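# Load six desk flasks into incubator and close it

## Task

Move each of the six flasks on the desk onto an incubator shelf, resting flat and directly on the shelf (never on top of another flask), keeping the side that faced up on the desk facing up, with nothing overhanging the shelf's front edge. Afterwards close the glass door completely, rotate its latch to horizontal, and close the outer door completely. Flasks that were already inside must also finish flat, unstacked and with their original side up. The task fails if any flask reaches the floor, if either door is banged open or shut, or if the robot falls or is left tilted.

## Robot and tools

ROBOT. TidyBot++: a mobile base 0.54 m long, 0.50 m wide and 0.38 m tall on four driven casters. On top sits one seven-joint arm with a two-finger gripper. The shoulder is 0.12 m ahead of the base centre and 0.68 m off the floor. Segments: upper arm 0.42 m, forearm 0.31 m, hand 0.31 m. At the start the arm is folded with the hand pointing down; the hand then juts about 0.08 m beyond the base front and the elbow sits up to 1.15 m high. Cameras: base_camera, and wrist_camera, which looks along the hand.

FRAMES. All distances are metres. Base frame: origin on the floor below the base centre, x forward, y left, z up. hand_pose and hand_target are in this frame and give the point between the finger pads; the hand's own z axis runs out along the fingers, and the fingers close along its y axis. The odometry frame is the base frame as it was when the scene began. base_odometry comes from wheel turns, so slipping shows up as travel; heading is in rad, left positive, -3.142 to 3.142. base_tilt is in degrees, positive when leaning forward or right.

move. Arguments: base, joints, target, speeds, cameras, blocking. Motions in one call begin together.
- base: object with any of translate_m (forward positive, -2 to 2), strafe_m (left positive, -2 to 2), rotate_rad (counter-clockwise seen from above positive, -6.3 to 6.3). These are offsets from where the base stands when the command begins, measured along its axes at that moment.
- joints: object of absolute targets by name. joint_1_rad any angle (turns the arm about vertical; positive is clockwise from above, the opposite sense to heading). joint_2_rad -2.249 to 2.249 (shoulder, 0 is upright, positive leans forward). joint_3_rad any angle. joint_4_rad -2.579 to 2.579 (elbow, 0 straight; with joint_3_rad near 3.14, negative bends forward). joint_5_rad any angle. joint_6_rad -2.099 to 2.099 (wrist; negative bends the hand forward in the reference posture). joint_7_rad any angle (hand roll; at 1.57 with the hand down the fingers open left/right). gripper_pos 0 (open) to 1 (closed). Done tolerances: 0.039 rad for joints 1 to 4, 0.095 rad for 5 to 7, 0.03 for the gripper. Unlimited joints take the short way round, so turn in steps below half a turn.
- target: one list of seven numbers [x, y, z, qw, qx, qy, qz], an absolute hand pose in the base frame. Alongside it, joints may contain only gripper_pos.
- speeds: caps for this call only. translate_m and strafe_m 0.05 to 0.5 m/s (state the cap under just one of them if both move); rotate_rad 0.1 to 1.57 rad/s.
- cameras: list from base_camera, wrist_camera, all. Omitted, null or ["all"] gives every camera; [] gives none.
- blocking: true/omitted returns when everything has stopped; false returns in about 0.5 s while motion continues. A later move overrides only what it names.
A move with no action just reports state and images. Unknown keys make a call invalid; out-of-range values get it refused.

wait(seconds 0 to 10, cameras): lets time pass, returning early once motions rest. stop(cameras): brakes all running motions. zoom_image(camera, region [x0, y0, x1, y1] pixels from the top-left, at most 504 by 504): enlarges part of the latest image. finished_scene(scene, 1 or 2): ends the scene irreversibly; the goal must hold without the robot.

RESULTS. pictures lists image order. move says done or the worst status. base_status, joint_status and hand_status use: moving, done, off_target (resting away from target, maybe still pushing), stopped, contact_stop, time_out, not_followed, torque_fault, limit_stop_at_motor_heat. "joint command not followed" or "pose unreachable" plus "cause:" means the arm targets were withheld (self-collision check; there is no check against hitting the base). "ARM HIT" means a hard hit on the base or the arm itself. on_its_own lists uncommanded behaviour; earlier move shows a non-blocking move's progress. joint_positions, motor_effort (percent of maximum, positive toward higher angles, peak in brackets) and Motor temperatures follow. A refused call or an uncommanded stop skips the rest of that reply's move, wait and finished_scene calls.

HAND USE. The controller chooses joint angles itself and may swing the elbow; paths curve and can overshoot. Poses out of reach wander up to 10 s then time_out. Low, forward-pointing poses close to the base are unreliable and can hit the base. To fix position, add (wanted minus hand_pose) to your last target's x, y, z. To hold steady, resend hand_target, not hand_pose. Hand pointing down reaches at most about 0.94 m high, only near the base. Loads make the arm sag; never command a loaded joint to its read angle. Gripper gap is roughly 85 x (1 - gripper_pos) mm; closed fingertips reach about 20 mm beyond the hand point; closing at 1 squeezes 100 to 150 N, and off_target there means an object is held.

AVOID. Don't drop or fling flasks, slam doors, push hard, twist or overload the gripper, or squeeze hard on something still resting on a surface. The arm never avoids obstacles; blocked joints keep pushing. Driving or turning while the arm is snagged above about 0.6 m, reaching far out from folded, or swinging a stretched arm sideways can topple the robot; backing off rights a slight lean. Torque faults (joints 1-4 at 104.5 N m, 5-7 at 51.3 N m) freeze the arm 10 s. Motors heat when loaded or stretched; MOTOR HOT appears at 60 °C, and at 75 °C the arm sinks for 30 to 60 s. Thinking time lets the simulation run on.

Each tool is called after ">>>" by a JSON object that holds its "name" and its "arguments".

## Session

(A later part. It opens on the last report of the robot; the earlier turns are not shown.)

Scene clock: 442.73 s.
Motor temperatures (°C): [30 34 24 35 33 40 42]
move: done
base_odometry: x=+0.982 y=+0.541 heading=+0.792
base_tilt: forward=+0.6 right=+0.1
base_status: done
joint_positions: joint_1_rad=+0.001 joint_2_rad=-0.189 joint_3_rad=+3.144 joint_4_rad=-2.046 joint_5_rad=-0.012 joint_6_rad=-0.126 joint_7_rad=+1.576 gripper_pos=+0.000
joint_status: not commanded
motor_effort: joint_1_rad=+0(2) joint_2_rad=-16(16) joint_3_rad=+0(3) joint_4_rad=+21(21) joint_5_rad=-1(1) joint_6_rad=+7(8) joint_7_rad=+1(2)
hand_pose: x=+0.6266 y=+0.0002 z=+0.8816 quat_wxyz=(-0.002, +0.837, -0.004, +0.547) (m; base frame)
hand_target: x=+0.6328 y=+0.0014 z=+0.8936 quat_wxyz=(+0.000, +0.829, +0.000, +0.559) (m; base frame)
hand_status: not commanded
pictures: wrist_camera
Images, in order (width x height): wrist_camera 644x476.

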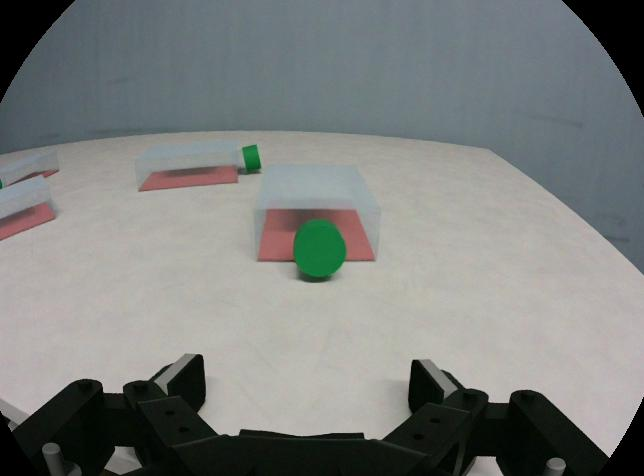

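>>> {"name": "move", "arguments": {"base": {"rotate_rad": 0.025, "strafe_m": -0.026}, "speeds": {"rotate_rad": 0.2, "strafe_m": 0.08}, "cameras": []}}

>>> {"name": "move", "arguments": {"base": {"translate_m": 0.08}, "speeds": {"translate_m": 0.08}, "cameras": ["wrist_camera"]}}

Scene clock: 451.40 s.
Motor temperatures (°C): [30 33 24 35 33 40 42]
move: done
base_odometry: x=+1.000 y=+0.523 heading=+0.818
base_tilt: forward=+0.6 right=+0.0
base_status: done
joint_positions: joint_1_rad=+0.001 joint_2_rad=-0.189 joint_3_rad=+3.144 joint_4_rad=-2.046 joint_5_rad=-0.012 joint_6_rad=-0.126 joint_7_rad=+1.576 gripper_pos=+0.000
joint_status: not commanded
motor_effort: joint_1_rad=+0(2) joint_2_rad=-15(16) joint_3_rad=+0(3) joint_4_rad=+21(21) joint_5_rad=-1(1) joint_6_rad=+7(8) joint_7_rad=+1(2)
hand_pose: x=+0.6266 y=+0.0002 z=+0.8816 quat_wxyz=(-0.002, +0.837, -0.004, +0.547) (m; base frame)
hand_target: x=+0.6328 y=+0.0014 z=+0.8936 quat_wxyz=(+0.000, +0.829, +0.000, +0.559) (m; base frame)
hand_status: not commanded
pictures: none
No camera images: "cameras" was empty.

Scene clock: 452.93 s.
Motor temperatures (°C): [30 33 24 35 33 40 42]
move: done
base_odometry: x=+1.055 y=+0.581 heading=+0.818
base_tilt: forward=+0.6 right=+0.0
base_status: done
joint_positions: joint_1_rad=+0.001 joint_2_rad=-0.187 joint_3_rad=+3.144 joint_4_rad=-2.046 joint_5_rad=-0.012 joint_6_rad=-0.126 joint_7_rad=+1.576 gripper_pos=+0.000
joint_status: not commanded
motor_effort: joint_1_rad=+0(1) joint_2_rad=-15(18) joint_3_rad=+0(1) joint_4_rad=+21(22) joint_5_rad=-1(1) joint_6_rad=+7(8) joint_7_rad=+1(2)
hand_pose: x=+0.6271 y=+0.0002 z=+0.8805 quat_wxyz=(-0.002, +0.837, -0.004, +0.546) (m; base frame)
hand_target: x=+0.6328 y=+0.0014 z=+0.8936 quat_wxyz=(+0.000, +0.829, +0.000, +0.559) (m; base frame)
hand_status: not commanded
pictures: wrist_camera
Images, in order (width x height): wrist_camera 644x476.

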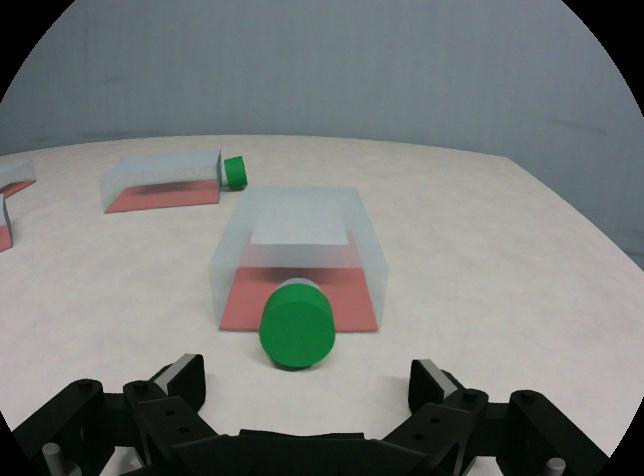

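>>> {"name": "move", "arguments": {"base": {"strafe_m": 0.004}, "speeds": {"strafe_m": 0.05}, "cameras": []}}

>>> {"name": "move", "arguments": {"base": {"translate_m": 0.04}, "speeds": {"translate_m": 0.05}, "cameras": ["wrist_camera"]}}

Scene clock: 456.03 s.
Motor temperatures (°C): [30 33 24 35 33 40 42]
move: done
base_odometry: x=+1.052 y=+0.584 heading=+0.818
base_tilt: forward=+0.6 right=+0.0
base_status: done
joint_positions: joint_1_rad=+0.001 joint_2_rad=-0.187 joint_3_rad=+3.143 joint_4_rad=-2.046 joint_5_rad=-0.012 joint_6_rad=-0.126 joint_7_rad=+1.576 gripper_pos=+0.000
joint_status: not commanded
motor_effort: joint_1_rad=+1(2) joint_2_rad=-16(17) joint_3_rad=+1(3) joint_4_rad=+21(21) joint_5_rad=-1(1) joint_6_rad=+7(8) joint_7_rad=+1(2)
hand_pose: x=+0.6270 y=+0.0004 z=+0.8806 quat_wxyz=(-0.002, +0.837, -0.004, +0.546) (m; base frame)
hand_target: x=+0.6328 y=+0.0014 z=+0.8936 quat_wxyz=(+0.000, +0.829, +0.000, +0.559) (m; base frame)
hand_status: not commanded
pictures: none
No camera images: "cameras" was empty.

Scene clock: 457.30 s.
Motor temperatures (°C): [30 33 24 35 33 40 42]
move: done
base_odometry: x=+1.080 y=+0.613 heading=+0.818
base_tilt: forward=+0.6 right=+0.0
base_status: done
joint_positions: joint_1_rad=+0.001 joint_2_rad=-0.187 joint_3_rad=+3.143 joint_4_rad=-2.046 joint_5_rad=-0.012 joint_6_rad=-0.126 joint_7_rad=+1.576 gripper_pos=+0.000
joint_status: not commanded
motor_effort: joint_1_rad=+0(1) joint_2_rad=-15(18) joint_3_rad=+0(1) joint_4_rad=+21(21) joint_5_rad=-1(1) joint_6_rad=+7(8) joint_7_rad=+2(2)
hand_pose: x=+0.6271 y=+0.0004 z=+0.8805 quat_wxyz=(-0.002, +0.837, -0.004, +0.546) (m; base frame)
hand_target: x=+0.6328 y=+0.0014 z=+0.8936 quat_wxyz=(+0.000, +0.829, +0.000, +0.559) (m; base frame)
hand_status: not commanded
pictures: wrist_camera
Images, in order (width x height): wrist_camera 644x476.

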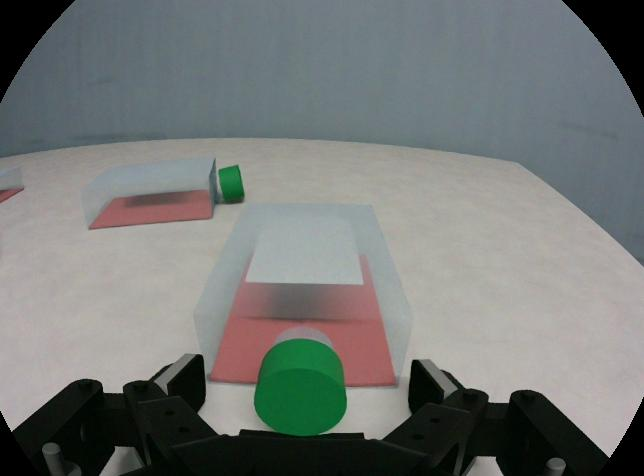

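>>> {"name": "move", "arguments": {"base": {"rotate_rad": -0.015, "strafe_m": 0.0125}, "speeds": {"rotate_rad": 0.2, "strafe_m": 0.05}, "cameras": ["wrist_camera"]}}

Scene clock: 460.47 s.
Motor temperatures (°C): [30 33 24 35 33 40 42]
move: done
base_odometry: x=+1.070 y=+0.622 heading=+0.803
base_tilt: forward=+0.6 right=+0.0
base_status: done
joint_positions: joint_1_rad=+0.001 joint_2_rad=-0.187 joint_3_rad=+3.143 joint_4_rad=-2.046 joint_5_rad=-0.012 joint_6_rad=-0.126 joint_7_rad=+1.576 gripper_pos=+0.000
joint_status: not commanded
motor_effort: joint_1_rad=+0(2) joint_2_rad=-15(17) joint_3_rad=+0(3) joint_4_rad=+21(21) joint_5_rad=-1(1) joint_6_rad=+8(8) joint_7_rad=+2(2)
hand_pose: x=+0.6271 y=+0.0006 z=+0.8805 quat_wxyz=(-0.002, +0.838, -0.003, +0.546) (m; base frame)
hand_target: x=+0.6328 y=+0.0014 z=+0.8936 quat_wxyz=(+0.000, +0.829, +0.000, +0.559) (m; base frame)
hand_status: not commanded
pictures: wrist_camera
Images, in order (width x height): wrist_camera 644x476.

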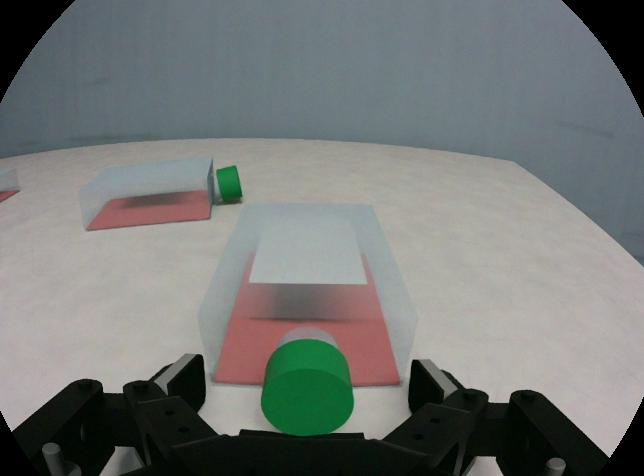

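>>> {"name": "move", "arguments": {"base": {"translate_m": 0.02}, "speeds": {"translate_m": 0.05}, "cameras": ["wrist_camera"]}}

>>> {"name": "move", "arguments": {"base": {"translate_m": 0.025}, "speeds": {"translate_m": 0.05}, "cameras": ["wrist_camera"]}}

Scene clock: 464.13 s.
Motor temperatures (°C): [30 33 24 35 33 40 42]
move: done
base_odometry: x=+1.084 y=+0.636 heading=+0.803
base_tilt: forward=+0.6 right=+0.0
base_status: done
joint_positions: joint_1_rad=+0.001 joint_2_rad=-0.187 joint_3_rad=+3.143 joint_4_rad=-2.046 joint_5_rad=-0.012 joint_6_rad=-0.126 joint_7_rad=+1.576 gripper_pos=+0.000
joint_status: not commanded
motor_effort: joint_1_rad=+0(1) joint_2_rad=-15(18) joint_3_rad=-1(1) joint_4_rad=+21(22) joint_5_rad=-1(1) joint_6_rad=+7(8) joint_7_rad=+1(2)
hand_pose: x=+0.6270 y=+0.0006 z=+0.8805 quat_wxyz=(-0.002, +0.837, -0.003, +0.546) (m; base frame)
hand_target: x=+0.6328 y=+0.0014 z=+0.8936 quat_wxyz=(+0.000, +0.829, +0.000, +0.559) (m; base frame)
hand_status: not commanded
pictures: wrist_camera
Images, in order (width x height): wrist_camera 644x476.

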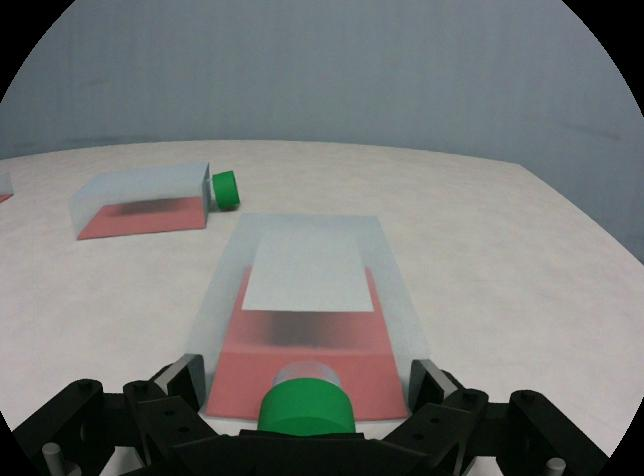

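Scene clock: 465.10 s.
Motor temperatures (°C): [30 33 24 35 33 40 42]
move: done
base_odometry: x=+1.102 y=+0.655 heading=+0.803
base_tilt: forward=+0.6 right=+0.0
base_status: done
joint_positions: joint_1_rad=+0.001 joint_2_rad=-0.187 joint_3_rad=+3.143 joint_4_rad=-2.046 joint_5_rad=-0.012 joint_6_rad=-0.126 joint_7_rad=+1.576 gripper_pos=+0.000
joint_status: not commanded
motor_effort: joint_1_rad=+1(1) joint_2_rad=-15(18) joint_3_rad=+1(1) joint_4_rad=+21(22) joint_5_rad=-1(1) joint_6_rad=+7(8) joint_7_rad=+1(2)
hand_pose: x=+0.6271 y=+0.0006 z=+0.8805 quat_wxyz=(-0.002, +0.838, -0.003, +0.546) (m; base frame)
hand_target: x=+0.6328 y=+0.0014 z=+0.8936 quat_wxyz=(+0.000, +0.829, +0.000, +0.559) (m; base frame)
hand_status: not commanded
pictures: wrist_camera
Images, in order (width x height): wrist_camera 644x476.

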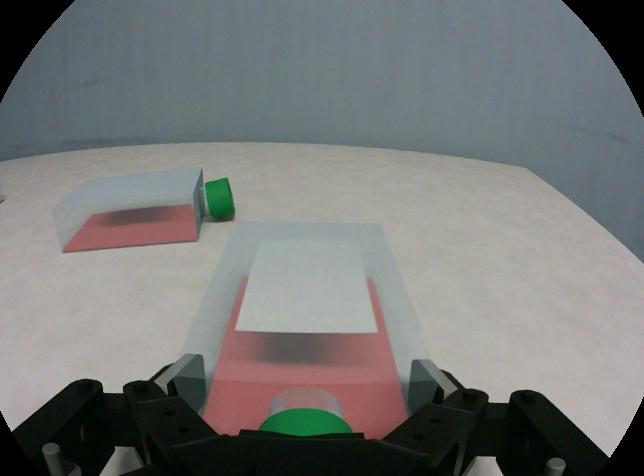

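>>> {"name": "move", "arguments": {"base": {"translate_m": 0.012}, "speeds": {"translate_m": 0.05}, "cameras": ["wrist_camera"]}}

>>> {"name": "move", "arguments": {"joints": {"gripper_pos": 0.3}, "cameras": []}}

>>> {"name": "move", "arguments": {"joints": {"joint_1_rad":0,"joint_2_rad":-0.2,"joint_3_rad":3.1416,"joint_4_rad":-1.95,"joint_5_rad":0,"joint_6_rad":-0.21,"joint_7_rad":1.571}, "cameras": ["wrist_camera"]}}

>>> {"name": "move", "arguments": {"joints": {"joint_1_rad":0,"joint_2_rad":-0.215,"joint_3_rad":3.1416,"joint_4_rad":-1.80,"joint_5_rad":0,"joint_6_rad":-0.36,"joint_7_rad":1.571}, "cameras": ["wrist_camera"]}}

Scene clock: 471.80 s.
Motor temperatures (°C): [30 33 24 35 33 40 42]
move: done
base_odometry: x=+1.110 y=+0.663 heading=+0.803
base_tilt: forward=+0.5 right=+0.0
base_status: done
joint_positions: joint_1_rad=+0.001 joint_2_rad=-0.186 joint_3_rad=+3.143 joint_4_rad=-2.046 joint_5_rad=-0.012 joint_6_rad=-0.126 joint_7_rad=+1.576 gripper_pos=+0.000
joint_status: not commanded
motor_effort: joint_1_rad=+0(1) joint_2_rad=-15(17) joint_3_rad=+0(1) joint_4_rad=+21(22) joint_5_rad=-1(1) joint_6_rad=+7(8) joint_7_rad=+1(2)
hand_pose: x=+0.6273 y=+0.0006 z=+0.8799 quat_wxyz=(-0.002, +0.838, -0.003, +0.546) (m; base frame)
hand_target: x=+0.6328 y=+0.0014 z=+0.8936 quat_wxyz=(+0.000, +0.829, +0.000, +0.559) (m; base frame)
hand_status: not commanded
pictures: wrist_camera
Images, in order (width x height): wrist_camera 644x476.

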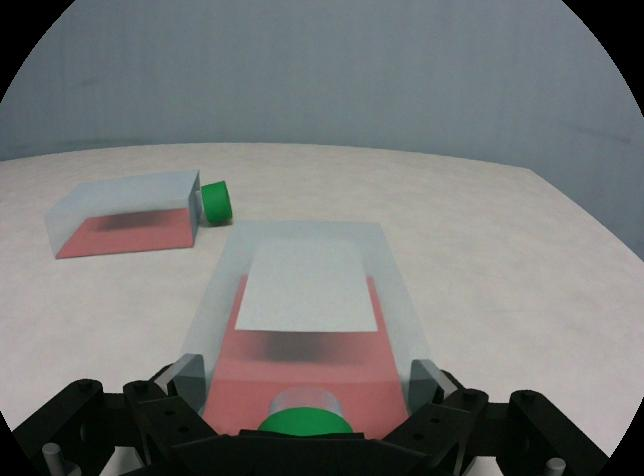

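Scene clock: 472.50 s.
Motor temperatures (°C): [30 33 24 35 33 40 42]
move: off_target
base_odometry: x=+1.110 y=+0.663 heading=+0.803
base_tilt: forward=+0.6 right=+0.1
base_status: not commanded
joint_positions: joint_1_rad=+0.001 joint_2_rad=-0.187 joint_3_rad=+3.143 joint_4_rad=-2.046 joint_5_rad=-0.012 joint_6_rad=-0.126 joint_7_rad=+1.576 gripper_pos=+0.038
joint_status: gripper_pos off_target (ended at +0.038, target +0.300)
motor_effort: joint_1_rad=+0(1) joint_2_rad=-15(16) joint_3_rad=+0(1) joint_4_rad=+21(22) joint_5_rad=-1(1) joint_6_rad=+7(8) joint_7_rad=+1(2)
hand_pose: x=+0.6272 y=+0.0006 z=+0.8804 quat_wxyz=(-0.002, +0.838, -0.003, +0.546) (m; base frame)
hand_target: x=+0.6328 y=+0.0014 z=+0.8936 quat_wxyz=(+0.000, +0.829, +0.000, +0.559) (m; base frame)
hand_status: not commanded
pictures: none
No camera images: "cameras" was empty.

Scene clock: 473.37 s.
Motor temperatures (°C): [30 33 24 35 33 40 42]
move: done
base_odometry: x=+1.110 y=+0.663 heading=+0.803
base_tilt: forward=+0.6 right=+0.0
base_status: not commanded
joint_positions: joint_1_rad=+0.001 joint_2_rad=-0.193 joint_3_rad=+3.143 joint_4_rad=-1.975 joint_5_rad=-0.012 joint_6_rad=-0.171 joint_7_rad=+1.576 gripper_pos=+0.038
joint_status: all done
motor_effort: joint_1_rad=+0(1) joint_2_rad=-16(19) joint_3_rad=+0(1) joint_4_rad=+22(23) joint_5_rad=-1(1) joint_6_rad=+8(9) joint_7_rad=+1(2)
hand_pose: x=+0.6347 y=+0.0008 z=+0.9130 quat_wxyz=(-0.002, +0.828, -0.003, +0.560) (m; base frame)
hand_target: x=+0.6327 y=+0.0013 z=+0.9200 quat_wxyz=(+0.000, +0.831, +0.000, +0.557) (m; base frame)
hand_status: not commanded
pictures: wrist_camera
Images, in order (width x height): wrist_camera 644x476.

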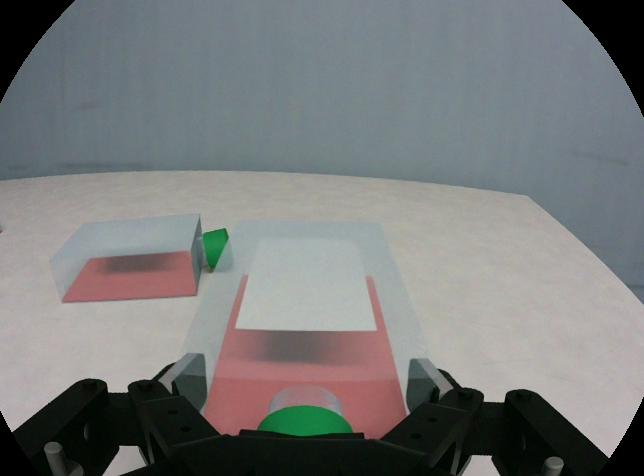

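Scene clock: 474.73 s.
Motor temperatures (°C): [30 33 24 35 33 40 42]
move: done
base_odometry: x=+1.110 y=+0.663 heading=+0.803
base_tilt: forward=+0.6 right=+0.0
base_status: not commanded
joint_positions: joint_1_rad=+0.001 joint_2_rad=-0.208 joint_3_rad=+3.143 joint_4_rad=-1.825 joint_5_rad=-0.012 joint_6_rad=-0.306 joint_7_rad=+1.576 gripper_pos=+0.038
joint_status: all done
motor_effort: joint_1_rad=+1(1) joint_2_rad=-16(19) joint_3_rad=+0(1) joint_4_rad=+22(24) joint_5_rad=-1(2) joint_6_rad=+8(10) joint_7_rad=+1(2)
hand_pose: x=+0.6382 y=+0.0012 z=+0.9717 quat_wxyz=(-0.003, +0.820, -0.002, +0.572) (m; base frame)
hand_target: x=+0.6333 y=+0.0013 z=+0.9746 quat_wxyz=(+0.000, +0.826, +0.000, +0.563) (m; base frame)
hand_status: not commanded
pictures: wrist_camera
Images, in order (width x height): wrist_camera 644x476.

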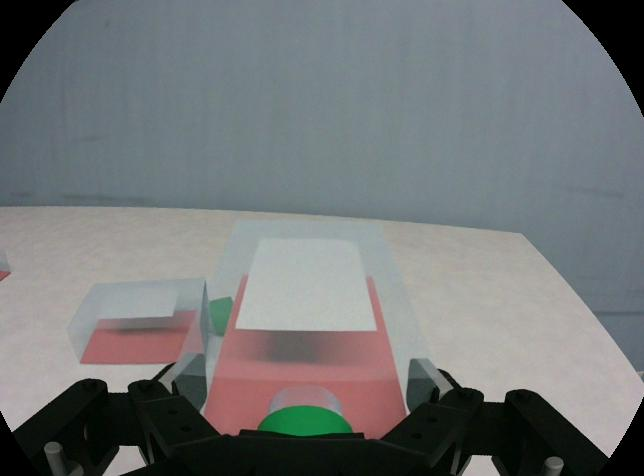

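>>> {"name": "move", "arguments": {"base": {"translate_m": -0.55, "strafe_m": 0.2}, "speeds": {"translate_m": 0.3}, "cameras": []}}

>>> {"name": "move", "arguments": {"base": {"rotate_rad": -1.688}, "speeds": {"rotate_rad": 0.7}, "cameras": []}}

>>> {"name": "move", "arguments": {"base": {"strafe_m": -0.95}, "speeds": {"strafe_m": 0.4}}}

Scene clock: 502.63 s.
Motor temperatures (°C): [30 32 24 35 33 40 42]
move: done
base_odometry: x=+0.584 y=+0.406 heading=+0.803
base_tilt: forward=+0.5 right=+0.0
base_status: done
joint_positions: joint_1_rad=+0.001 joint_2_rad=-0.216 joint_3_rad=+3.143 joint_4_rad=-1.825 joint_5_rad=-0.012 joint_6_rad=-0.310 joint_7_rad=+1.576 gripper_pos=+0.038
joint_status: not commanded
motor_effort: joint_1_rad=+0(1) joint_2_rad=-16(19) joint_3_rad=-1(2) joint_4_rad=+22(23) joint_5_rad=-1(1) joint_6_rad=+8(9) joint_7_rad=+1(2)
hand_pose: x=+0.6355 y=+0.0012 z=+0.9746 quat_wxyz=(-0.003, +0.819, -0.002, +0.574) (m; base frame)
hand_target: x=+0.6333 y=+0.0013 z=+0.9746 quat_wxyz=(+0.000, +0.826, +0.000, +0.563) (m; base frame)
hand_status: not commanded
pictures: none
No camera images: "cameras" was empty.

Scene clock: 505.83 s.
Motor temperatures (°C): [30 32 24 35 33 40 42]
move: done
base_odometry: x=+0.584 y=+0.406 heading=-0.884
base_tilt: forward=+0.6 right=+0.0
base_status: done
joint_positions: joint_1_rad=+0.001 joint_2_rad=-0.216 joint_3_rad=+3.143 joint_4_rad=-1.825 joint_5_rad=-0.012 joint_6_rad=-0.310 joint_7_rad=+1.576 gripper_pos=+0.038
joint_status: not commanded
motor_effort: joint_1_rad=+0(3) joint_2_rad=-15(17) joint_3_rad=+0(3) joint_4_rad=+23(23) joint_5_rad=-1(2) joint_6_rad=+8(9) joint_7_rad=+1(2)
hand_pose: x=+0.6355 y=+0.0013 z=+0.9746 quat_wxyz=(-0.003, +0.819, -0.002, +0.574) (m; base frame)
hand_target: x=+0.6333 y=+0.0013 z=+0.9746 quat_wxyz=(+0.000, +0.826, +0.000, +0.563) (m; base frame)
hand_status: not commanded
pictures: none
No camera images: "cameras" was empty.

Scene clock: 509.23 s.
Motor temperatures (°C): [30 32 24 35 33 40 42]
move: done
base_odometry: x=-0.151 y=-0.196 heading=-0.885
base_tilt: forward=+0.6 right=+0.0
base_status: done
joint_positions: joint_1_rad=+0.000 joint_2_rad=-0.216 joint_3_rad=+3.143 joint_4_rad=-1.825 joint_5_rad=-0.012 joint_6_rad=-0.310 joint_7_rad=+1.576 gripper_pos=+0.038
joint_status: not commanded
motor_effort: joint_1_rad=+0(2) joint_2_rad=-16(17) joint_3_rad=+0(3) joint_4_rad=+23(23) joint_5_rad=-1(1) joint_6_rad=+8(9) joint_7_rad=+2(2)
hand_pose: x=+0.6355 y=+0.0015 z=+0.9746 quat_wxyz=(-0.003, +0.819, -0.002, +0.574) (m; base frame)
hand_target: x=+0.6333 y=+0.0013 z=+0.9746 quat_wxyz=(+0.000, +0.826, +0.000, +0.563) (m; base frame)
hand_status: not commanded
pictures: base_camera, wrist_camera
Images, in order (width x height): base_camera 644x364, wrist_camera 644x476.

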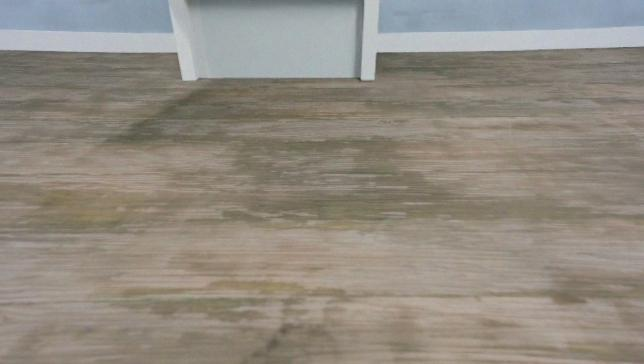

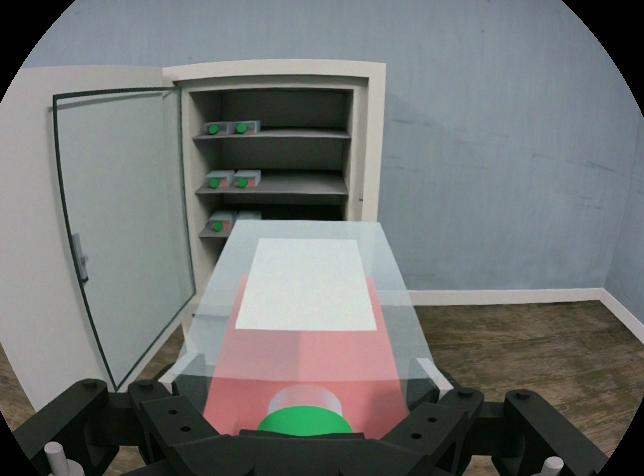

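>>> {"name": "move", "arguments": {"base": {"translate_m": 0.6, "strafe_m": -0.045}, "speeds": {"translate_m": 0.3}, "joints": {"joint_1_rad":0,"joint_2_rad":0.37,"joint_3_rad":3.1416,"joint_4_rad":-2.303,"joint_5_rad":0,"joint_6_rad":0.723,"joint_7_rad":1.571}}}

Scene clock: 518.53 s.
Motor temperatures (°C): [30 32 24 35 33 40 42]
move: done
base_odometry: x=+0.194 y=-0.689 heading=-0.885
base_tilt: forward=+0.6 right=+0.0
base_status: done
joint_positions: joint_1_rad=+0.000 joint_2_rad=+0.366 joint_3_rad=+3.143 joint_4_rad=-2.299 joint_5_rad=-0.012 joint_6_rad=+0.675 joint_7_rad=+1.576 gripper_pos=+0.038
joint_status: all done
motor_effort: joint_1_rad=+0(1) joint_2_rad=-27(31) joint_3_rad=-1(2) joint_4_rad=+13(23) joint_5_rad=-1(2) joint_6_rad=+8(9) joint_7_rad=+2(2)
hand_pose: x=+0.6983 y=-0.0020 z=+0.6687 quat_wxyz=(+0.003, +0.839, -0.004, +0.545) (m; base frame)
hand_target: x=+0.7023 y=+0.0014 z=+0.6784 quat_wxyz=(+0.000, +0.828, +0.000, +0.561) (m; base frame)
hand_status: not commanded
pictures: base_camera, wrist_camera
Images, in order (width x height): base_camera 644x364, wrist_camera 644x476.

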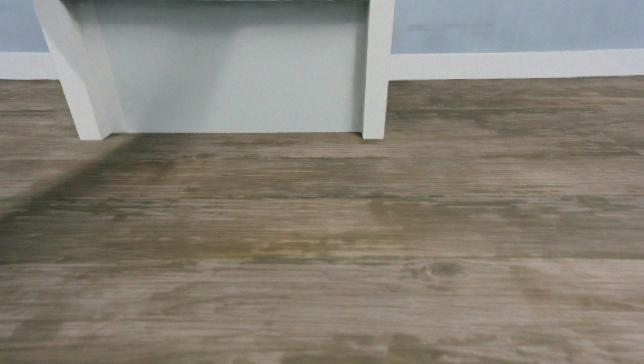

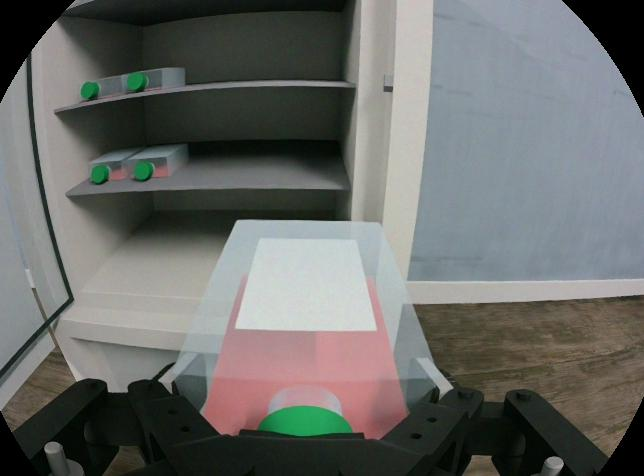

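>>> {"name": "move", "arguments": {"base": {"translate_m": 0.28, "strafe_m": 0.012}, "speeds": {"translate_m": 0.15}, "cameras": ["wrist_camera"]}}

Scene clock: 530.63 s.
Motor temperatures (°C): [30 32 24 35 33 40 42]
move: done
base_odometry: x=+0.380 y=-0.898 heading=-0.886
base_tilt: forward=+0.6 right=+0.0
base_status: done
joint_positions: joint_1_rad=+0.000 joint_2_rad=+0.369 joint_3_rad=+3.143 joint_4_rad=-2.305 joint_5_rad=-0.012 joint_6_rad=+0.677 joint_7_rad=+1.576 gripper_pos=+0.038
joint_status: not commanded
motor_effort: joint_1_rad=+0(1) joint_2_rad=-28(30) joint_3_rad=+0(2) joint_4_rad=+13(14) joint_5_rad=-1(1) joint_6_rad=+8(9) joint_7_rad=+1(2)
hand_pose: x=+0.6960 y=-0.0020 z=+0.6652 quat_wxyz=(+0.003, +0.841, -0.004, +0.542) (m; base frame)
hand_target: x=+0.7023 y=+0.0014 z=+0.6784 quat_wxyz=(+0.000, +0.828, +0.000, +0.561) (m; base frame)
hand_status: not commanded
pictures: wrist_camera
Images, in order (width x height): wrist_camera 644x476.

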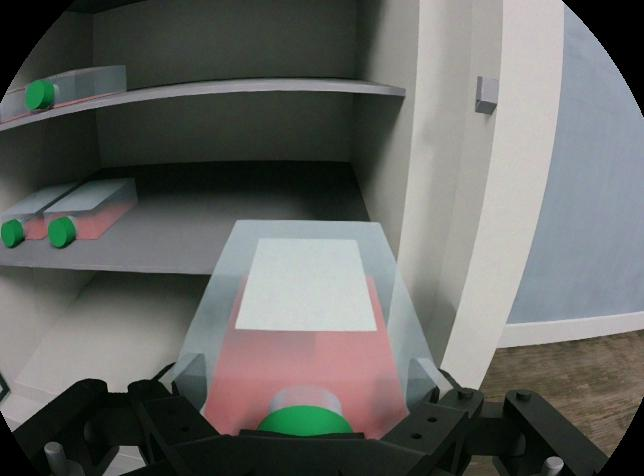

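>>> {"name": "move", "arguments": {"base": {"translate_m": 0.14, "strafe_m": 0.016}, "speeds": {"translate_m": 0.1}, "cameras": ["wrist_camera"]}}

Scene clock: 537.00 s.
Motor temperatures (°C): [30 32 24 35 33 40 42]
move: done
base_odometry: x=+0.481 y=-0.997 heading=-0.886
base_tilt: forward=+0.6 right=+0.0
base_status: done
joint_positions: joint_1_rad=+0.000 joint_2_rad=+0.369 joint_3_rad=+3.143 joint_4_rad=-2.307 joint_5_rad=-0.012 joint_6_rad=+0.678 joint_7_rad=+1.576 gripper_pos=+0.038
joint_status: not commanded
motor_effort: joint_1_rad=+0(1) joint_2_rad=-28(30) joint_3_rad=-1(1) joint_4_rad=+13(15) joint_5_rad=-1(1) joint_6_rad=+9(9) joint_7_rad=+2(2)
hand_pose: x=+0.6953 y=-0.0020 z=+0.6645 quat_wxyz=(+0.003, +0.841, -0.004, +0.541) (m; base frame)
hand_target: x=+0.7023 y=+0.0014 z=+0.6784 quat_wxyz=(+0.000, +0.828, +0.000, +0.561) (m; base frame)
hand_status: not commanded
pictures: wrist_camera
Images, in order (width x height): wrist_camera 644x476.

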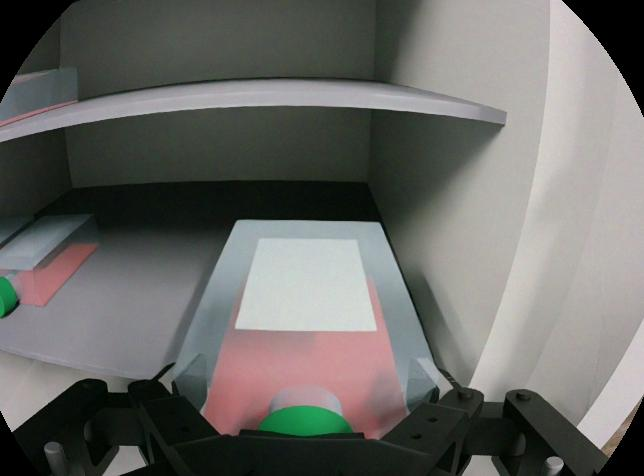

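>>> {"name": "move", "arguments": {"base": {"translate_m": 0.08, "strafe_m": 0.016}, "speeds": {"translate_m": 0.08}, "cameras": ["wrist_camera"]}}

Scene clock: 541.87 s.
Motor temperatures (°C): [30 32 24 35 33 40 42]
move: done
base_odometry: x=+0.544 y=-1.049 heading=-0.886
base_tilt: forward=+0.6 right=+0.0
base_status: done
joint_positions: joint_1_rad=+0.000 joint_2_rad=+0.369 joint_3_rad=+3.143 joint_4_rad=-2.307 joint_5_rad=-0.012 joint_6_rad=+0.678 joint_7_rad=+1.576 gripper_pos=+0.038
joint_status: not commanded
motor_effort: joint_1_rad=+0(1) joint_2_rad=-28(30) joint_3_rad=-1(2) joint_4_rad=+13(14) joint_5_rad=-1(1) joint_6_rad=+8(9) joint_7_rad=+2(2)
hand_pose: x=+0.6951 y=-0.0020 z=+0.6644 quat_wxyz=(+0.003, +0.841, -0.004, +0.541) (m; base frame)
hand_target: x=+0.7023 y=+0.0014 z=+0.6784 quat_wxyz=(+0.000, +0.828, +0.000, +0.561) (m; base frame)
hand_status: not commanded
pictures: wrist_camera
Images, in order (width x height): wrist_camera 644x476.

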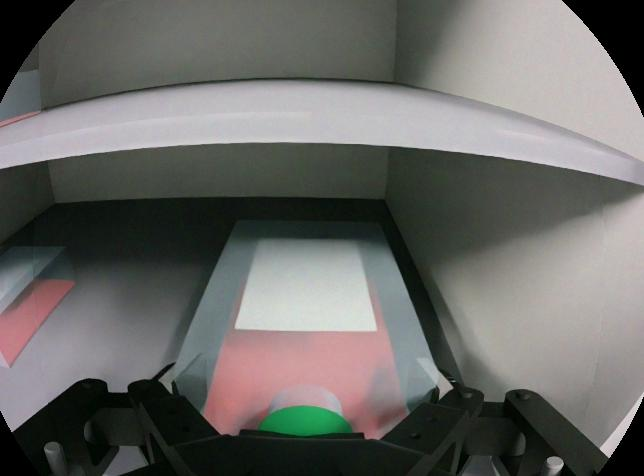

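>>> {"name": "move", "arguments": {"joints": {"joint_1_rad":0,"joint_2_rad":0.465,"joint_3_rad":3.1416,"joint_4_rad":-2.334,"joint_5_rad":0,"joint_6_rad":0.87,"joint_7_rad":1.571}, "cameras": ["wrist_camera"]}}

Scene clock: 549.00 s.
Motor temperatures (°C): [30 32 24 35 33 40 42]
move: done
base_odometry: x=+0.544 y=-1.049 heading=-0.886
base_tilt: forward=+0.6 right=+0.0
base_status: not commanded
joint_positions: joint_1_rad=+0.000 joint_2_rad=+0.461 joint_3_rad=+3.143 joint_4_rad=-2.328 joint_5_rad=-0.012 joint_6_rad=+0.821 joint_7_rad=+1.576 gripper_pos=+0.038
joint_status: all done
motor_effort: joint_1_rad=+0(1) joint_2_rad=-29(32) joint_3_rad=-1(2) joint_4_rad=+11(13) joint_5_rad=-1(1) joint_6_rad=+8(9) joint_7_rad=+1(2)
hand_pose: x=+0.7017 y=-0.0024 z=+0.6429 quat_wxyz=(+0.004, +0.833, -0.004, +0.553) (m; base frame)
hand_target: x=+0.7048 y=+0.0014 z=+0.6527 quat_wxyz=(+0.000, +0.822, +0.000, +0.570) (m; base frame)
hand_status: not commanded
pictures: wrist_camera
Images, in order (width x height): wrist_camera 644x476.

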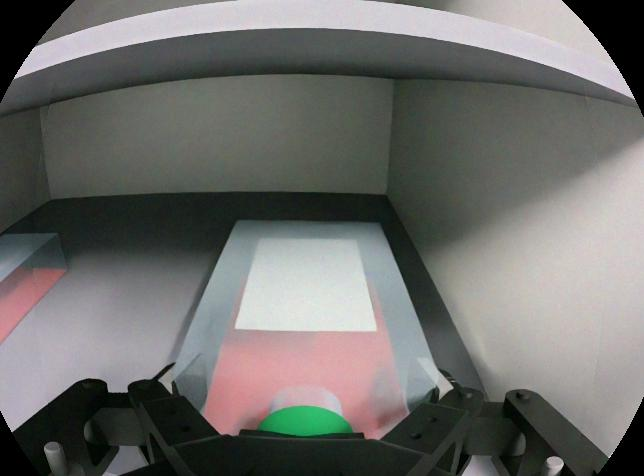

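>>> {"name": "move", "arguments": {"base": {"translate_m": 0.075}, "speeds": {"translate_m": 0.06}, "cameras": ["wrist_camera"]}}

>>> {"name": "move", "arguments": {"joints": {"joint_1_rad":0,"joint_2_rad":0.52,"joint_3_rad":3.1416,"joint_4_rad":-2.348,"joint_5_rad":0,"joint_6_rad":0.90,"joint_7_rad":1.571}, "cameras": ["wrist_camera"]}}

>>> {"name": "move", "arguments": {"joints": {"joint_1_rad":0,"joint_2_rad":0.56,"joint_3_rad":3.1416,"joint_4_rad":-2.356,"joint_5_rad":0,"joint_6_rad":0.93,"joint_7_rad":1.571}, "cameras": ["wrist_camera"]}}

Scene clock: 554.93 s.
Motor temperatures (°C): [30 32 24 35 32 40 42]
move: done
base_odometry: x=+0.592 y=-1.107 heading=-0.886
base_tilt: forward=+0.6 right=+0.0
base_status: done
joint_positions: joint_1_rad=+0.000 joint_2_rad=+0.457 joint_3_rad=+3.143 joint_4_rad=-2.351 joint_5_rad=-0.012 joint_6_rad=+0.830 joint_7_rad=+1.576 gripper_pos=+0.038
joint_status: not commanded
motor_effort: joint_1_rad=+0(2) joint_2_rad=-26(32) joint_3_rad=+0(2) joint_4_rad=+14(17) joint_5_rad=-1(2) joint_6_rad=+7(10) joint_7_rad=+1(2)
hand_pose: x=+0.6932 y=-0.0025 z=+0.6390 quat_wxyz=(+0.004, +0.836, -0.004, +0.549) (m; base frame)
hand_target: x=+0.7048 y=+0.0014 z=+0.6527 quat_wxyz=(+0.000, +0.822, +0.000, +0.570) (m; base frame)
hand_status: not commanded
pictures: wrist_camera
Images, in order (width x height): wrist_camera 644x476.

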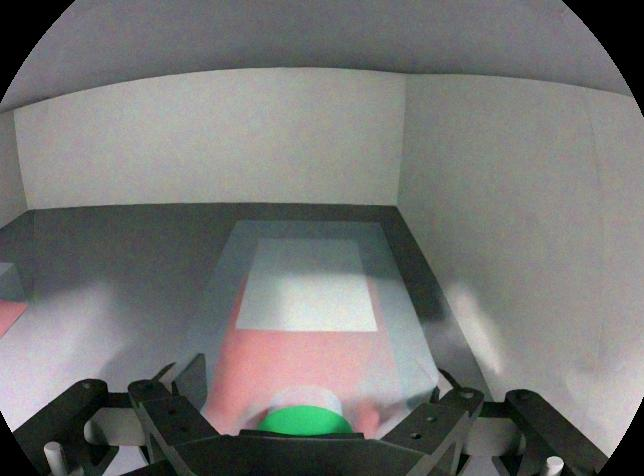

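Scene clock: 555.77 s.
Motor temperatures (°C): [30 32 24 35 32 40 42]
move: done
base_odometry: x=+0.592 y=-1.107 heading=-0.886
base_tilt: forward=+0.6 right=+0.0
base_status: not commanded
joint_positions: joint_1_rad=+0.000 joint_2_rad=+0.510 joint_3_rad=+3.143 joint_4_rad=-2.355 joint_5_rad=-0.012 joint_6_rad=+0.862 joint_7_rad=+1.576 gripper_pos=+0.038
joint_status: all done
motor_effort: joint_1_rad=+0(1) joint_2_rad=-28(30) joint_3_rad=-1(1) joint_4_rad=+9(15) joint_5_rad=-1(2) joint_6_rad=+7(8) joint_7_rad=+1(2)
hand_pose: x=+0.6932 y=-0.0025 z=+0.6166 quat_wxyz=(+0.004, +0.842, -0.004, +0.539) (m; base frame)
hand_target: x=+0.7001 y=+0.0014 z=+0.6238 quat_wxyz=(+0.000, +0.833, +0.000, +0.554) (m; base frame)
hand_status: not commanded
pictures: wrist_camera
Images, in order (width x height): wrist_camera 644x476.

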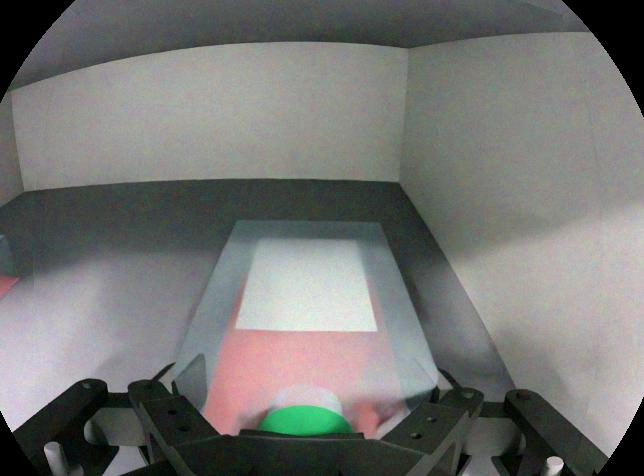

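Scene clock: 556.47 s.
Motor temperatures (°C): [30 32 24 35 32 40 42]
move: done
base_odometry: x=+0.592 y=-1.107 heading=-0.886
base_tilt: forward=+0.6 right=+0.0
base_status: not commanded
joint_positions: joint_1_rad=+0.000 joint_2_rad=+0.532 joint_3_rad=+3.143 joint_4_rad=-2.355 joint_5_rad=-0.012 joint_6_rad=+0.902 joint_7_rad=+1.576 gripper_pos=+0.038
joint_status: all done
motor_effort: joint_1_rad=+0(1) joint_2_rad=-27(30) joint_3_rad=-1(2) joint_4_rad=+8(10) joint_5_rad=-1(2) joint_6_rad=+6(8) joint_7_rad=+1(2)
hand_pose: x=+0.6968 y=-0.0026 z=+0.6150 quat_wxyz=(+0.004, +0.837, -0.004, +0.547) (m; base frame)
hand_target: x=+0.6977 y=+0.0014 z=+0.6063 quat_wxyz=(+0.000, +0.838, +0.000, +0.546) (m; base frame)
hand_status: not commanded
pictures: wrist_camera
Images, in order (width x height): wrist_camera 644x476.

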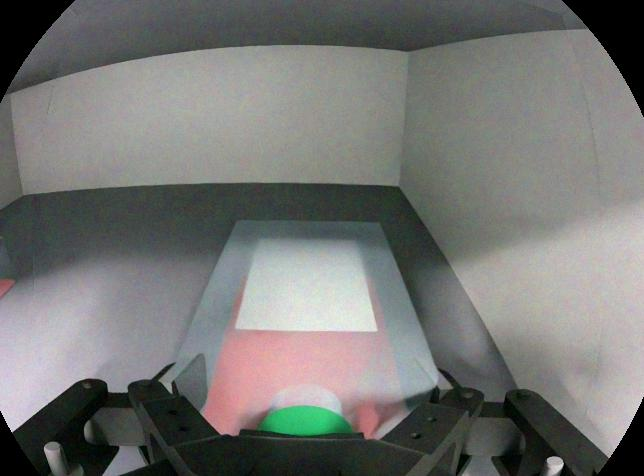

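>>> {"name": "move", "arguments": {"joints": {"joint_1_rad":0,"joint_2_rad":0.52,"joint_3_rad":3.1416,"joint_4_rad":-2.352,"joint_5_rad":0,"joint_6_rad":0.91,"joint_7_rad":1.571}, "cameras": []}}

>>> {"name": "move", "arguments": {"base": {"translate_m": 0.04}, "speeds": {"translate_m": 0.05}, "cameras": ["wrist_camera"]}}

>>> {"name": "move", "arguments": {"joints": {"joint_1_rad":0,"joint_2_rad":0.555,"joint_3_rad":3.1416,"joint_4_rad":-2.356,"joint_5_rad":0,"joint_6_rad":0.93,"joint_7_rad":1.571}, "cameras": []}}

>>> {"name": "move", "arguments": {"joints": {"gripper_pos": 0}, "cameras": ["wrist_camera"]}}

Scene clock: 562.93 s.
Motor temperatures (°C): [30 32 24 35 32 40 42]
move: done
base_odometry: x=+0.592 y=-1.107 heading=-0.886
base_tilt: forward=+0.6 right=+0.0
base_status: not commanded
joint_positions: joint_1_rad=+0.000 joint_2_rad=+0.526 joint_3_rad=+3.143 joint_4_rad=-2.355 joint_5_rad=-0.012 joint_6_rad=+0.902 joint_7_rad=+1.576 gripper_pos=+0.038
joint_status: all done
motor_effort: joint_1_rad=+0(1) joint_2_rad=-30(32) joint_3_rad=+0(2) joint_4_rad=+9(10) joint_5_rad=-1(2) joint_6_rad=+8(8) joint_7_rad=+1(2)
hand_pose: x=+0.6971 y=-0.0026 z=+0.6185 quat_wxyz=(+0.004, +0.836, -0.004, +0.549) (m; base frame)
hand_target: x=+0.6996 y=+0.0014 z=+0.6252 quat_wxyz=(+0.000, +0.831, +0.000, +0.556) (m; base frame)
hand_status: not commanded
pictures: none
No camera images: "cameras" was empty.

Scene clock: 564.20 s.
Motor temperatures (°C): [30 32 24 35 32 40 42]
move: done
base_odometry: x=+0.617 y=-1.138 heading=-0.886
base_tilt: forward=+0.5 right=+0.1
base_status: done
joint_positions: joint_1_rad=+0.000 joint_2_rad=+0.525 joint_3_rad=+3.143 joint_4_rad=-2.355 joint_5_rad=-0.012 joint_6_rad=+0.902 joint_7_rad=+1.576 gripper_pos=+0.038
joint_status: not commanded
motor_effort: joint_1_rad=+0(2) joint_2_rad=-30(32) joint_3_rad=-1(2) joint_4_rad=+10(11) joint_5_rad=-1(1) joint_6_rad=+8(9) joint_7_rad=+1(2)
hand_pose: x=+0.6972 y=-0.0026 z=+0.6192 quat_wxyz=(+0.004, +0.835, -0.004, +0.550) (m; base frame)
hand_target: x=+0.6996 y=+0.0014 z=+0.6252 quat_wxyz=(+0.000, +0.831, +0.000, +0.556) (m; base frame)
hand_status: not commanded
pictures: wrist_camera
Images, in order (width x height): wrist_camera 644x476.

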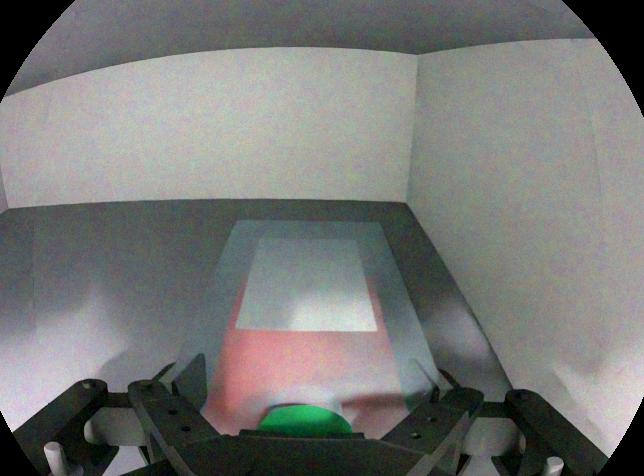

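Scene clock: 564.87 s.
Motor temperatures (°C): [30 32 24 35 32 40 42]
move: done
base_odometry: x=+0.617 y=-1.138 heading=-0.886
base_tilt: forward=+0.6 right=+0.0
base_status: not commanded
joint_positions: joint_1_rad=+0.000 joint_2_rad=+0.536 joint_3_rad=+3.143 joint_4_rad=-2.355 joint_5_rad=-0.012 joint_6_rad=+0.911 joint_7_rad=+1.576 gripper_pos=+0.038
joint_status: all done
motor_effort: joint_1_rad=+0(1) joint_2_rad=-29(30) joint_3_rad=-1(2) joint_4_rad=+9(10) joint_5_rad=-1(1) joint_6_rad=+7(8) joint_7_rad=+1(2)
hand_pose: x=+0.6975 y=-0.0027 z=+0.6153 quat_wxyz=(+0.004, +0.836, -0.004, +0.549) (m; base frame)
hand_target: x=+0.6980 y=+0.0014 z=+0.6092 quat_wxyz=(+0.000, +0.836, +0.000, +0.548) (m; base frame)
hand_status: not commanded
pictures: none
No camera images: "cameras" was empty.

Scene clock: 565.60 s.
Motor temperatures (°C): [30 32 24 35 32 40 42]
move: done
base_odometry: x=+0.617 y=-1.138 heading=-0.886
base_tilt: forward=+0.6 right=+0.0
base_status: not commanded
joint_positions: joint_1_rad=+0.000 joint_2_rad=+0.538 joint_3_rad=+3.143 joint_4_rad=-2.355 joint_5_rad=-0.012 joint_6_rad=+0.911 joint_7_rad=+1.576 gripper_pos=+0.000
joint_status: all done
motor_effort: joint_1_rad=+0(1) joint_2_rad=-28(30) joint_3_rad=+0(1) joint_4_rad=+8(10) joint_5_rad=-1(1) joint_6_rad=+6(8) joint_7_rad=+1(2)
hand_pose: x=+0.6974 y=-0.0027 z=+0.6140 quat_wxyz=(+0.004, +0.837, -0.004, +0.548) (m; base frame)
hand_target: x=+0.6980 y=+0.0014 z=+0.6092 quat_wxyz=(+0.000, +0.836, +0.000, +0.548) (m; base frame)
hand_status: not commanded
pictures: wrist_camera
Images, in order (width x height): wrist_camera 644x476.

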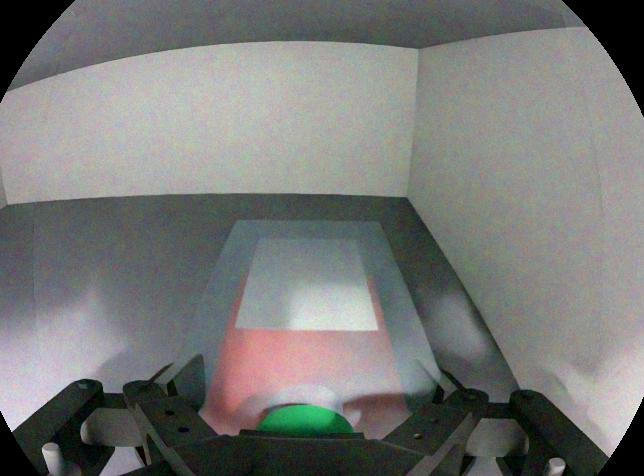

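Back out.

>>> {"name": "move", "arguments": {"base": {"translate_m": -0.14}, "speeds": {"translate_m": 0.06}, "cameras": ["wrist_camera"]}}

>>> {"name": "move", "arguments": {"base": {"translate_m": -0.5}, "speeds": {"translate_m": 0.25}, "cameras": ["wrist_camera"]}}

Scene clock: 571.57 s.
Motor temperatures (°C): [30 32 24 34 32 40 42]
move: done
base_odometry: x=+0.529 y=-1.029 heading=-0.886
base_tilt: forward=+0.6 right=+0.0
base_status: done
joint_positions: joint_1_rad=+0.000 joint_2_rad=+0.539 joint_3_rad=+3.143 joint_4_rad=-2.354 joint_5_rad=-0.012 joint_6_rad=+0.911 joint_7_rad=+1.576 gripper_pos=+0.000
joint_status: not commanded
motor_effort: joint_1_rad=+0(1) joint_2_rad=-28(30) joint_3_rad=+0(2) joint_4_rad=+8(10) joint_5_rad=-1(1) joint_6_rad=+6(8) joint_7_rad=+1(2)
hand_pose: x=+0.6976 y=-0.0027 z=+0.6138 quat_wxyz=(+0.004, +0.837, -0.004, +0.548) (m; base frame)
hand_target: x=+0.6980 y=+0.0014 z=+0.6092 quat_wxyz=(+0.000, +0.836, +0.000, +0.548) (m; base frame)
hand_status: not commanded
pictures: wrist_camera
Images, in order (width x height): wrist_camera 644x476.

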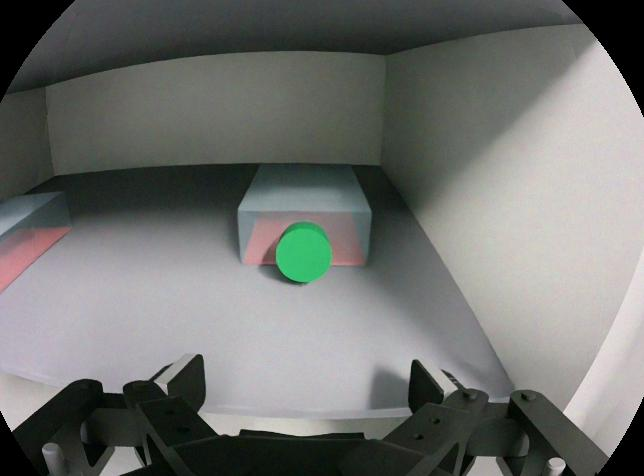

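Scene clock: 574.33 s.
Motor temperatures (°C): [30 32 24 34 32 40 42]
move: done
base_odometry: x=+0.212 y=-0.642 heading=-0.886
base_tilt: forward=+0.6 right=+0.0
base_status: done
joint_positions: joint_1_rad=+0.000 joint_2_rad=+0.548 joint_3_rad=+3.143 joint_4_rad=-2.356 joint_5_rad=-0.012 joint_6_rad=+0.911 joint_7_rad=+1.576 gripper_pos=+0.000
joint_status: not commanded
motor_effort: joint_1_rad=+0(1) joint_2_rad=-30(32) joint_3_rad=-1(2) joint_4_rad=+9(11) joint_5_rad=-1(1) joint_6_rad=+7(8) joint_7_rad=+1(2)
hand_pose: x=+0.6963 y=-0.0027 z=+0.6082 quat_wxyz=(+0.004, +0.839, -0.004, +0.544) (m; base frame)
hand_target: x=+0.6980 y=+0.0014 z=+0.6092 quat_wxyz=(+0.000, +0.836, +0.000, +0.548) (m; base frame)
hand_status: not commanded
pictures: wrist_camera
Images, in order (width x height): wrist_camera 644x476.

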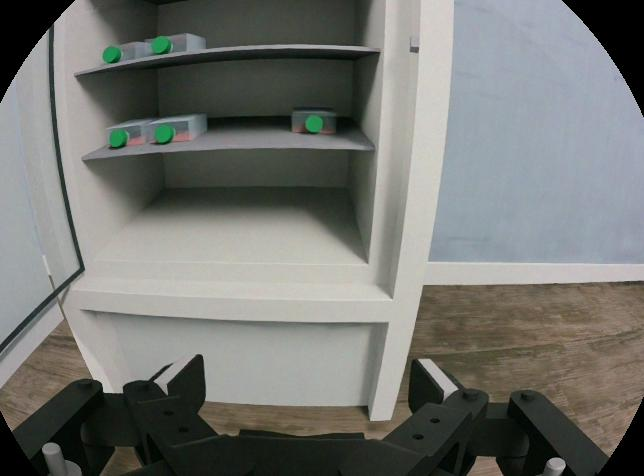

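>>> {"name": "move", "arguments": {"base": {"translate_m": -0.6}, "speeds": {"translate_m": 0.35}, "joints": {"joint_1_rad":0,"joint_2_rad":-0.215,"joint_3_rad":3.1416,"joint_4_rad":-1.866,"joint_5_rad":0,"joint_6_rad":-0.306,"joint_7_rad":1.571}, "cameras": []}}

>>> {"name": "move", "arguments": {"base": {"strafe_m": 1.0}, "speeds": {"strafe_m": 0.45}, "cameras": []}}

>>> {"name": "move", "arguments": {"base": {"rotate_rad": 1.571}, "speeds": {"rotate_rad": 0.9}, "cameras": []}}

>>> {"name": "move", "arguments": {"base": {"translate_m": 0.45, "strafe_m": 0.3}, "speeds": {"translate_m": 0.3}}}

Scene clock: 593.17 s.
Motor temperatures (°C): [30 32 24 34 32 40 42]
move: done
base_odometry: x=-0.167 y=-0.177 heading=-0.886
base_tilt: forward=+0.6 right=+0.1
base_status: done
joint_positions: joint_1_rad=+0.000 joint_2_rad=-0.219 joint_3_rad=+3.143 joint_4_rad=-1.891 joint_5_rad=-0.012 joint_6_rad=-0.248 joint_7_rad=+1.576 gripper_pos=+0.000
joint_status: all done
motor_effort: joint_1_rad=+0(2) joint_2_rad=-15(33) joint_3_rad=-1(2) joint_4_rad=+22(22) joint_5_rad=-1(2) joint_6_rad=+8(9) joint_7_rad=+2(2)
hand_pose: x=+0.6328 y=+0.0012 z=+0.9539 quat_wxyz=(-0.003, +0.819, -0.003, +0.573) (m; base frame)
hand_target: x=+0.6309 y=+0.0014 z=+0.9504 quat_wxyz=(+0.000, +0.830, +0.000, +0.558) (m; base frame)
hand_status: not commanded
pictures: none
No camera images: "cameras" was empty.

Scene clock: 596.47 s.
Motor temperatures (°C): [30 32 24 34 32 40 42]
move: done
base_odometry: x=+0.607 y=+0.456 heading=-0.885
base_tilt: forward=+0.6 right=+0.0
base_status: done
joint_positions: joint_1_rad=+0.000 joint_2_rad=-0.219 joint_3_rad=+3.143 joint_4_rad=-1.891 joint_5_rad=-0.012 joint_6_rad=-0.250 joint_7_rad=+1.576 gripper_pos=+0.000
joint_status: not commanded
motor_effort: joint_1_rad=+0(2) joint_2_rad=-14(16) joint_3_rad=+1(3) joint_4_rad=+22(22) joint_5_rad=-1(1) joint_6_rad=+8(8) joint_7_rad=+1(2)
hand_pose: x=+0.6326 y=+0.0012 z=+0.9536 quat_wxyz=(-0.003, +0.820, -0.003, +0.573) (m; base frame)
hand_target: x=+0.6309 y=+0.0014 z=+0.9504 quat_wxyz=(+0.000, +0.830, +0.000, +0.558) (m; base frame)
hand_status: not commanded
pictures: none
No camera images: "cameras" was empty.

Scene clock: 599.10 s.
Motor temperatures (°C): [30 32 24 34 32 40 42]
move: done
base_odometry: x=+0.607 y=+0.456 heading=+0.685
base_tilt: forward=+0.6 right=+0.0
base_status: done
joint_positions: joint_1_rad=+0.000 joint_2_rad=-0.219 joint_3_rad=+3.143 joint_4_rad=-1.891 joint_5_rad=-0.012 joint_6_rad=-0.250 joint_7_rad=+1.576 gripper_pos=+0.000
joint_status: not commanded
motor_effort: joint_1_rad=+0(2) joint_2_rad=-15(16) joint_3_rad=+0(2) joint_4_rad=+22(22) joint_5_rad=-1(1) joint_6_rad=+7(8) joint_7_rad=+1(2)
hand_pose: x=+0.6326 y=+0.0014 z=+0.9536 quat_wxyz=(-0.003, +0.820, -0.002, +0.573) (m; base frame)
hand_target: x=+0.6309 y=+0.0014 z=+0.9504 quat_wxyz=(+0.000, +0.830, +0.000, +0.558) (m; base frame)
hand_status: not commanded
pictures: none
No camera images: "cameras" was empty.

Scene clock: 601.90 s.
Motor temperatures (°C): [30 32 24 34 32 40 42]
move: done
base_odometry: x=+0.766 y=+0.973 heading=+0.686
base_tilt: forward=+0.5 right=+0.0
base_status: done
joint_positions: joint_1_rad=+0.000 joint_2_rad=-0.216 joint_3_rad=+3.143 joint_4_rad=-1.890 joint_5_rad=-0.012 joint_6_rad=-0.252 joint_7_rad=+1.576 gripper_pos=+0.000
joint_status: not commanded
motor_effort: joint_1_rad=+1(2) joint_2_rad=-15(18) joint_3_rad=+0(2) joint_4_rad=+22(23) joint_5_rad=-1(1) joint_6_rad=+8(8) joint_7_rad=+1(2)
hand_pose: x=+0.6332 y=+0.0014 z=+0.9522 quat_wxyz=(-0.003, +0.821, -0.002, +0.571) (m; base frame)
hand_target: x=+0.6309 y=+0.0014 z=+0.9504 quat_wxyz=(+0.000, +0.830, +0.000, +0.558) (m; base frame)
hand_status: not commanded
pictures: base_camera, wrist_camera
Images, in order (width x height): base_camera 644x364, wrist_camera 644x476.

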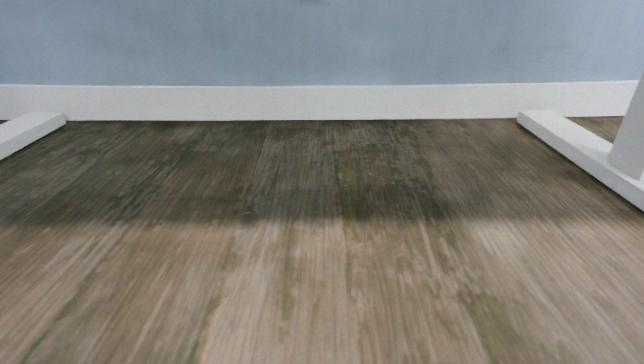

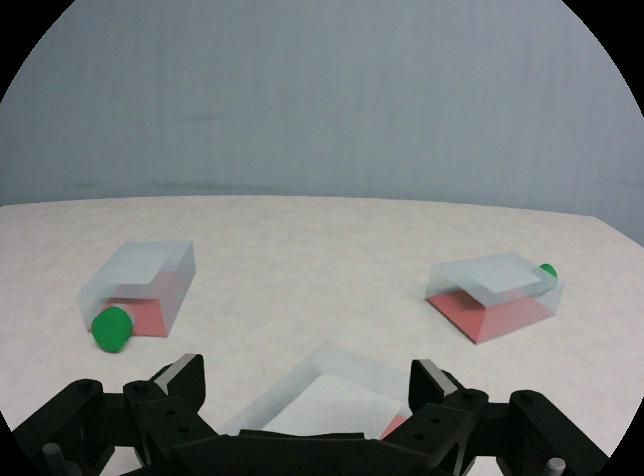

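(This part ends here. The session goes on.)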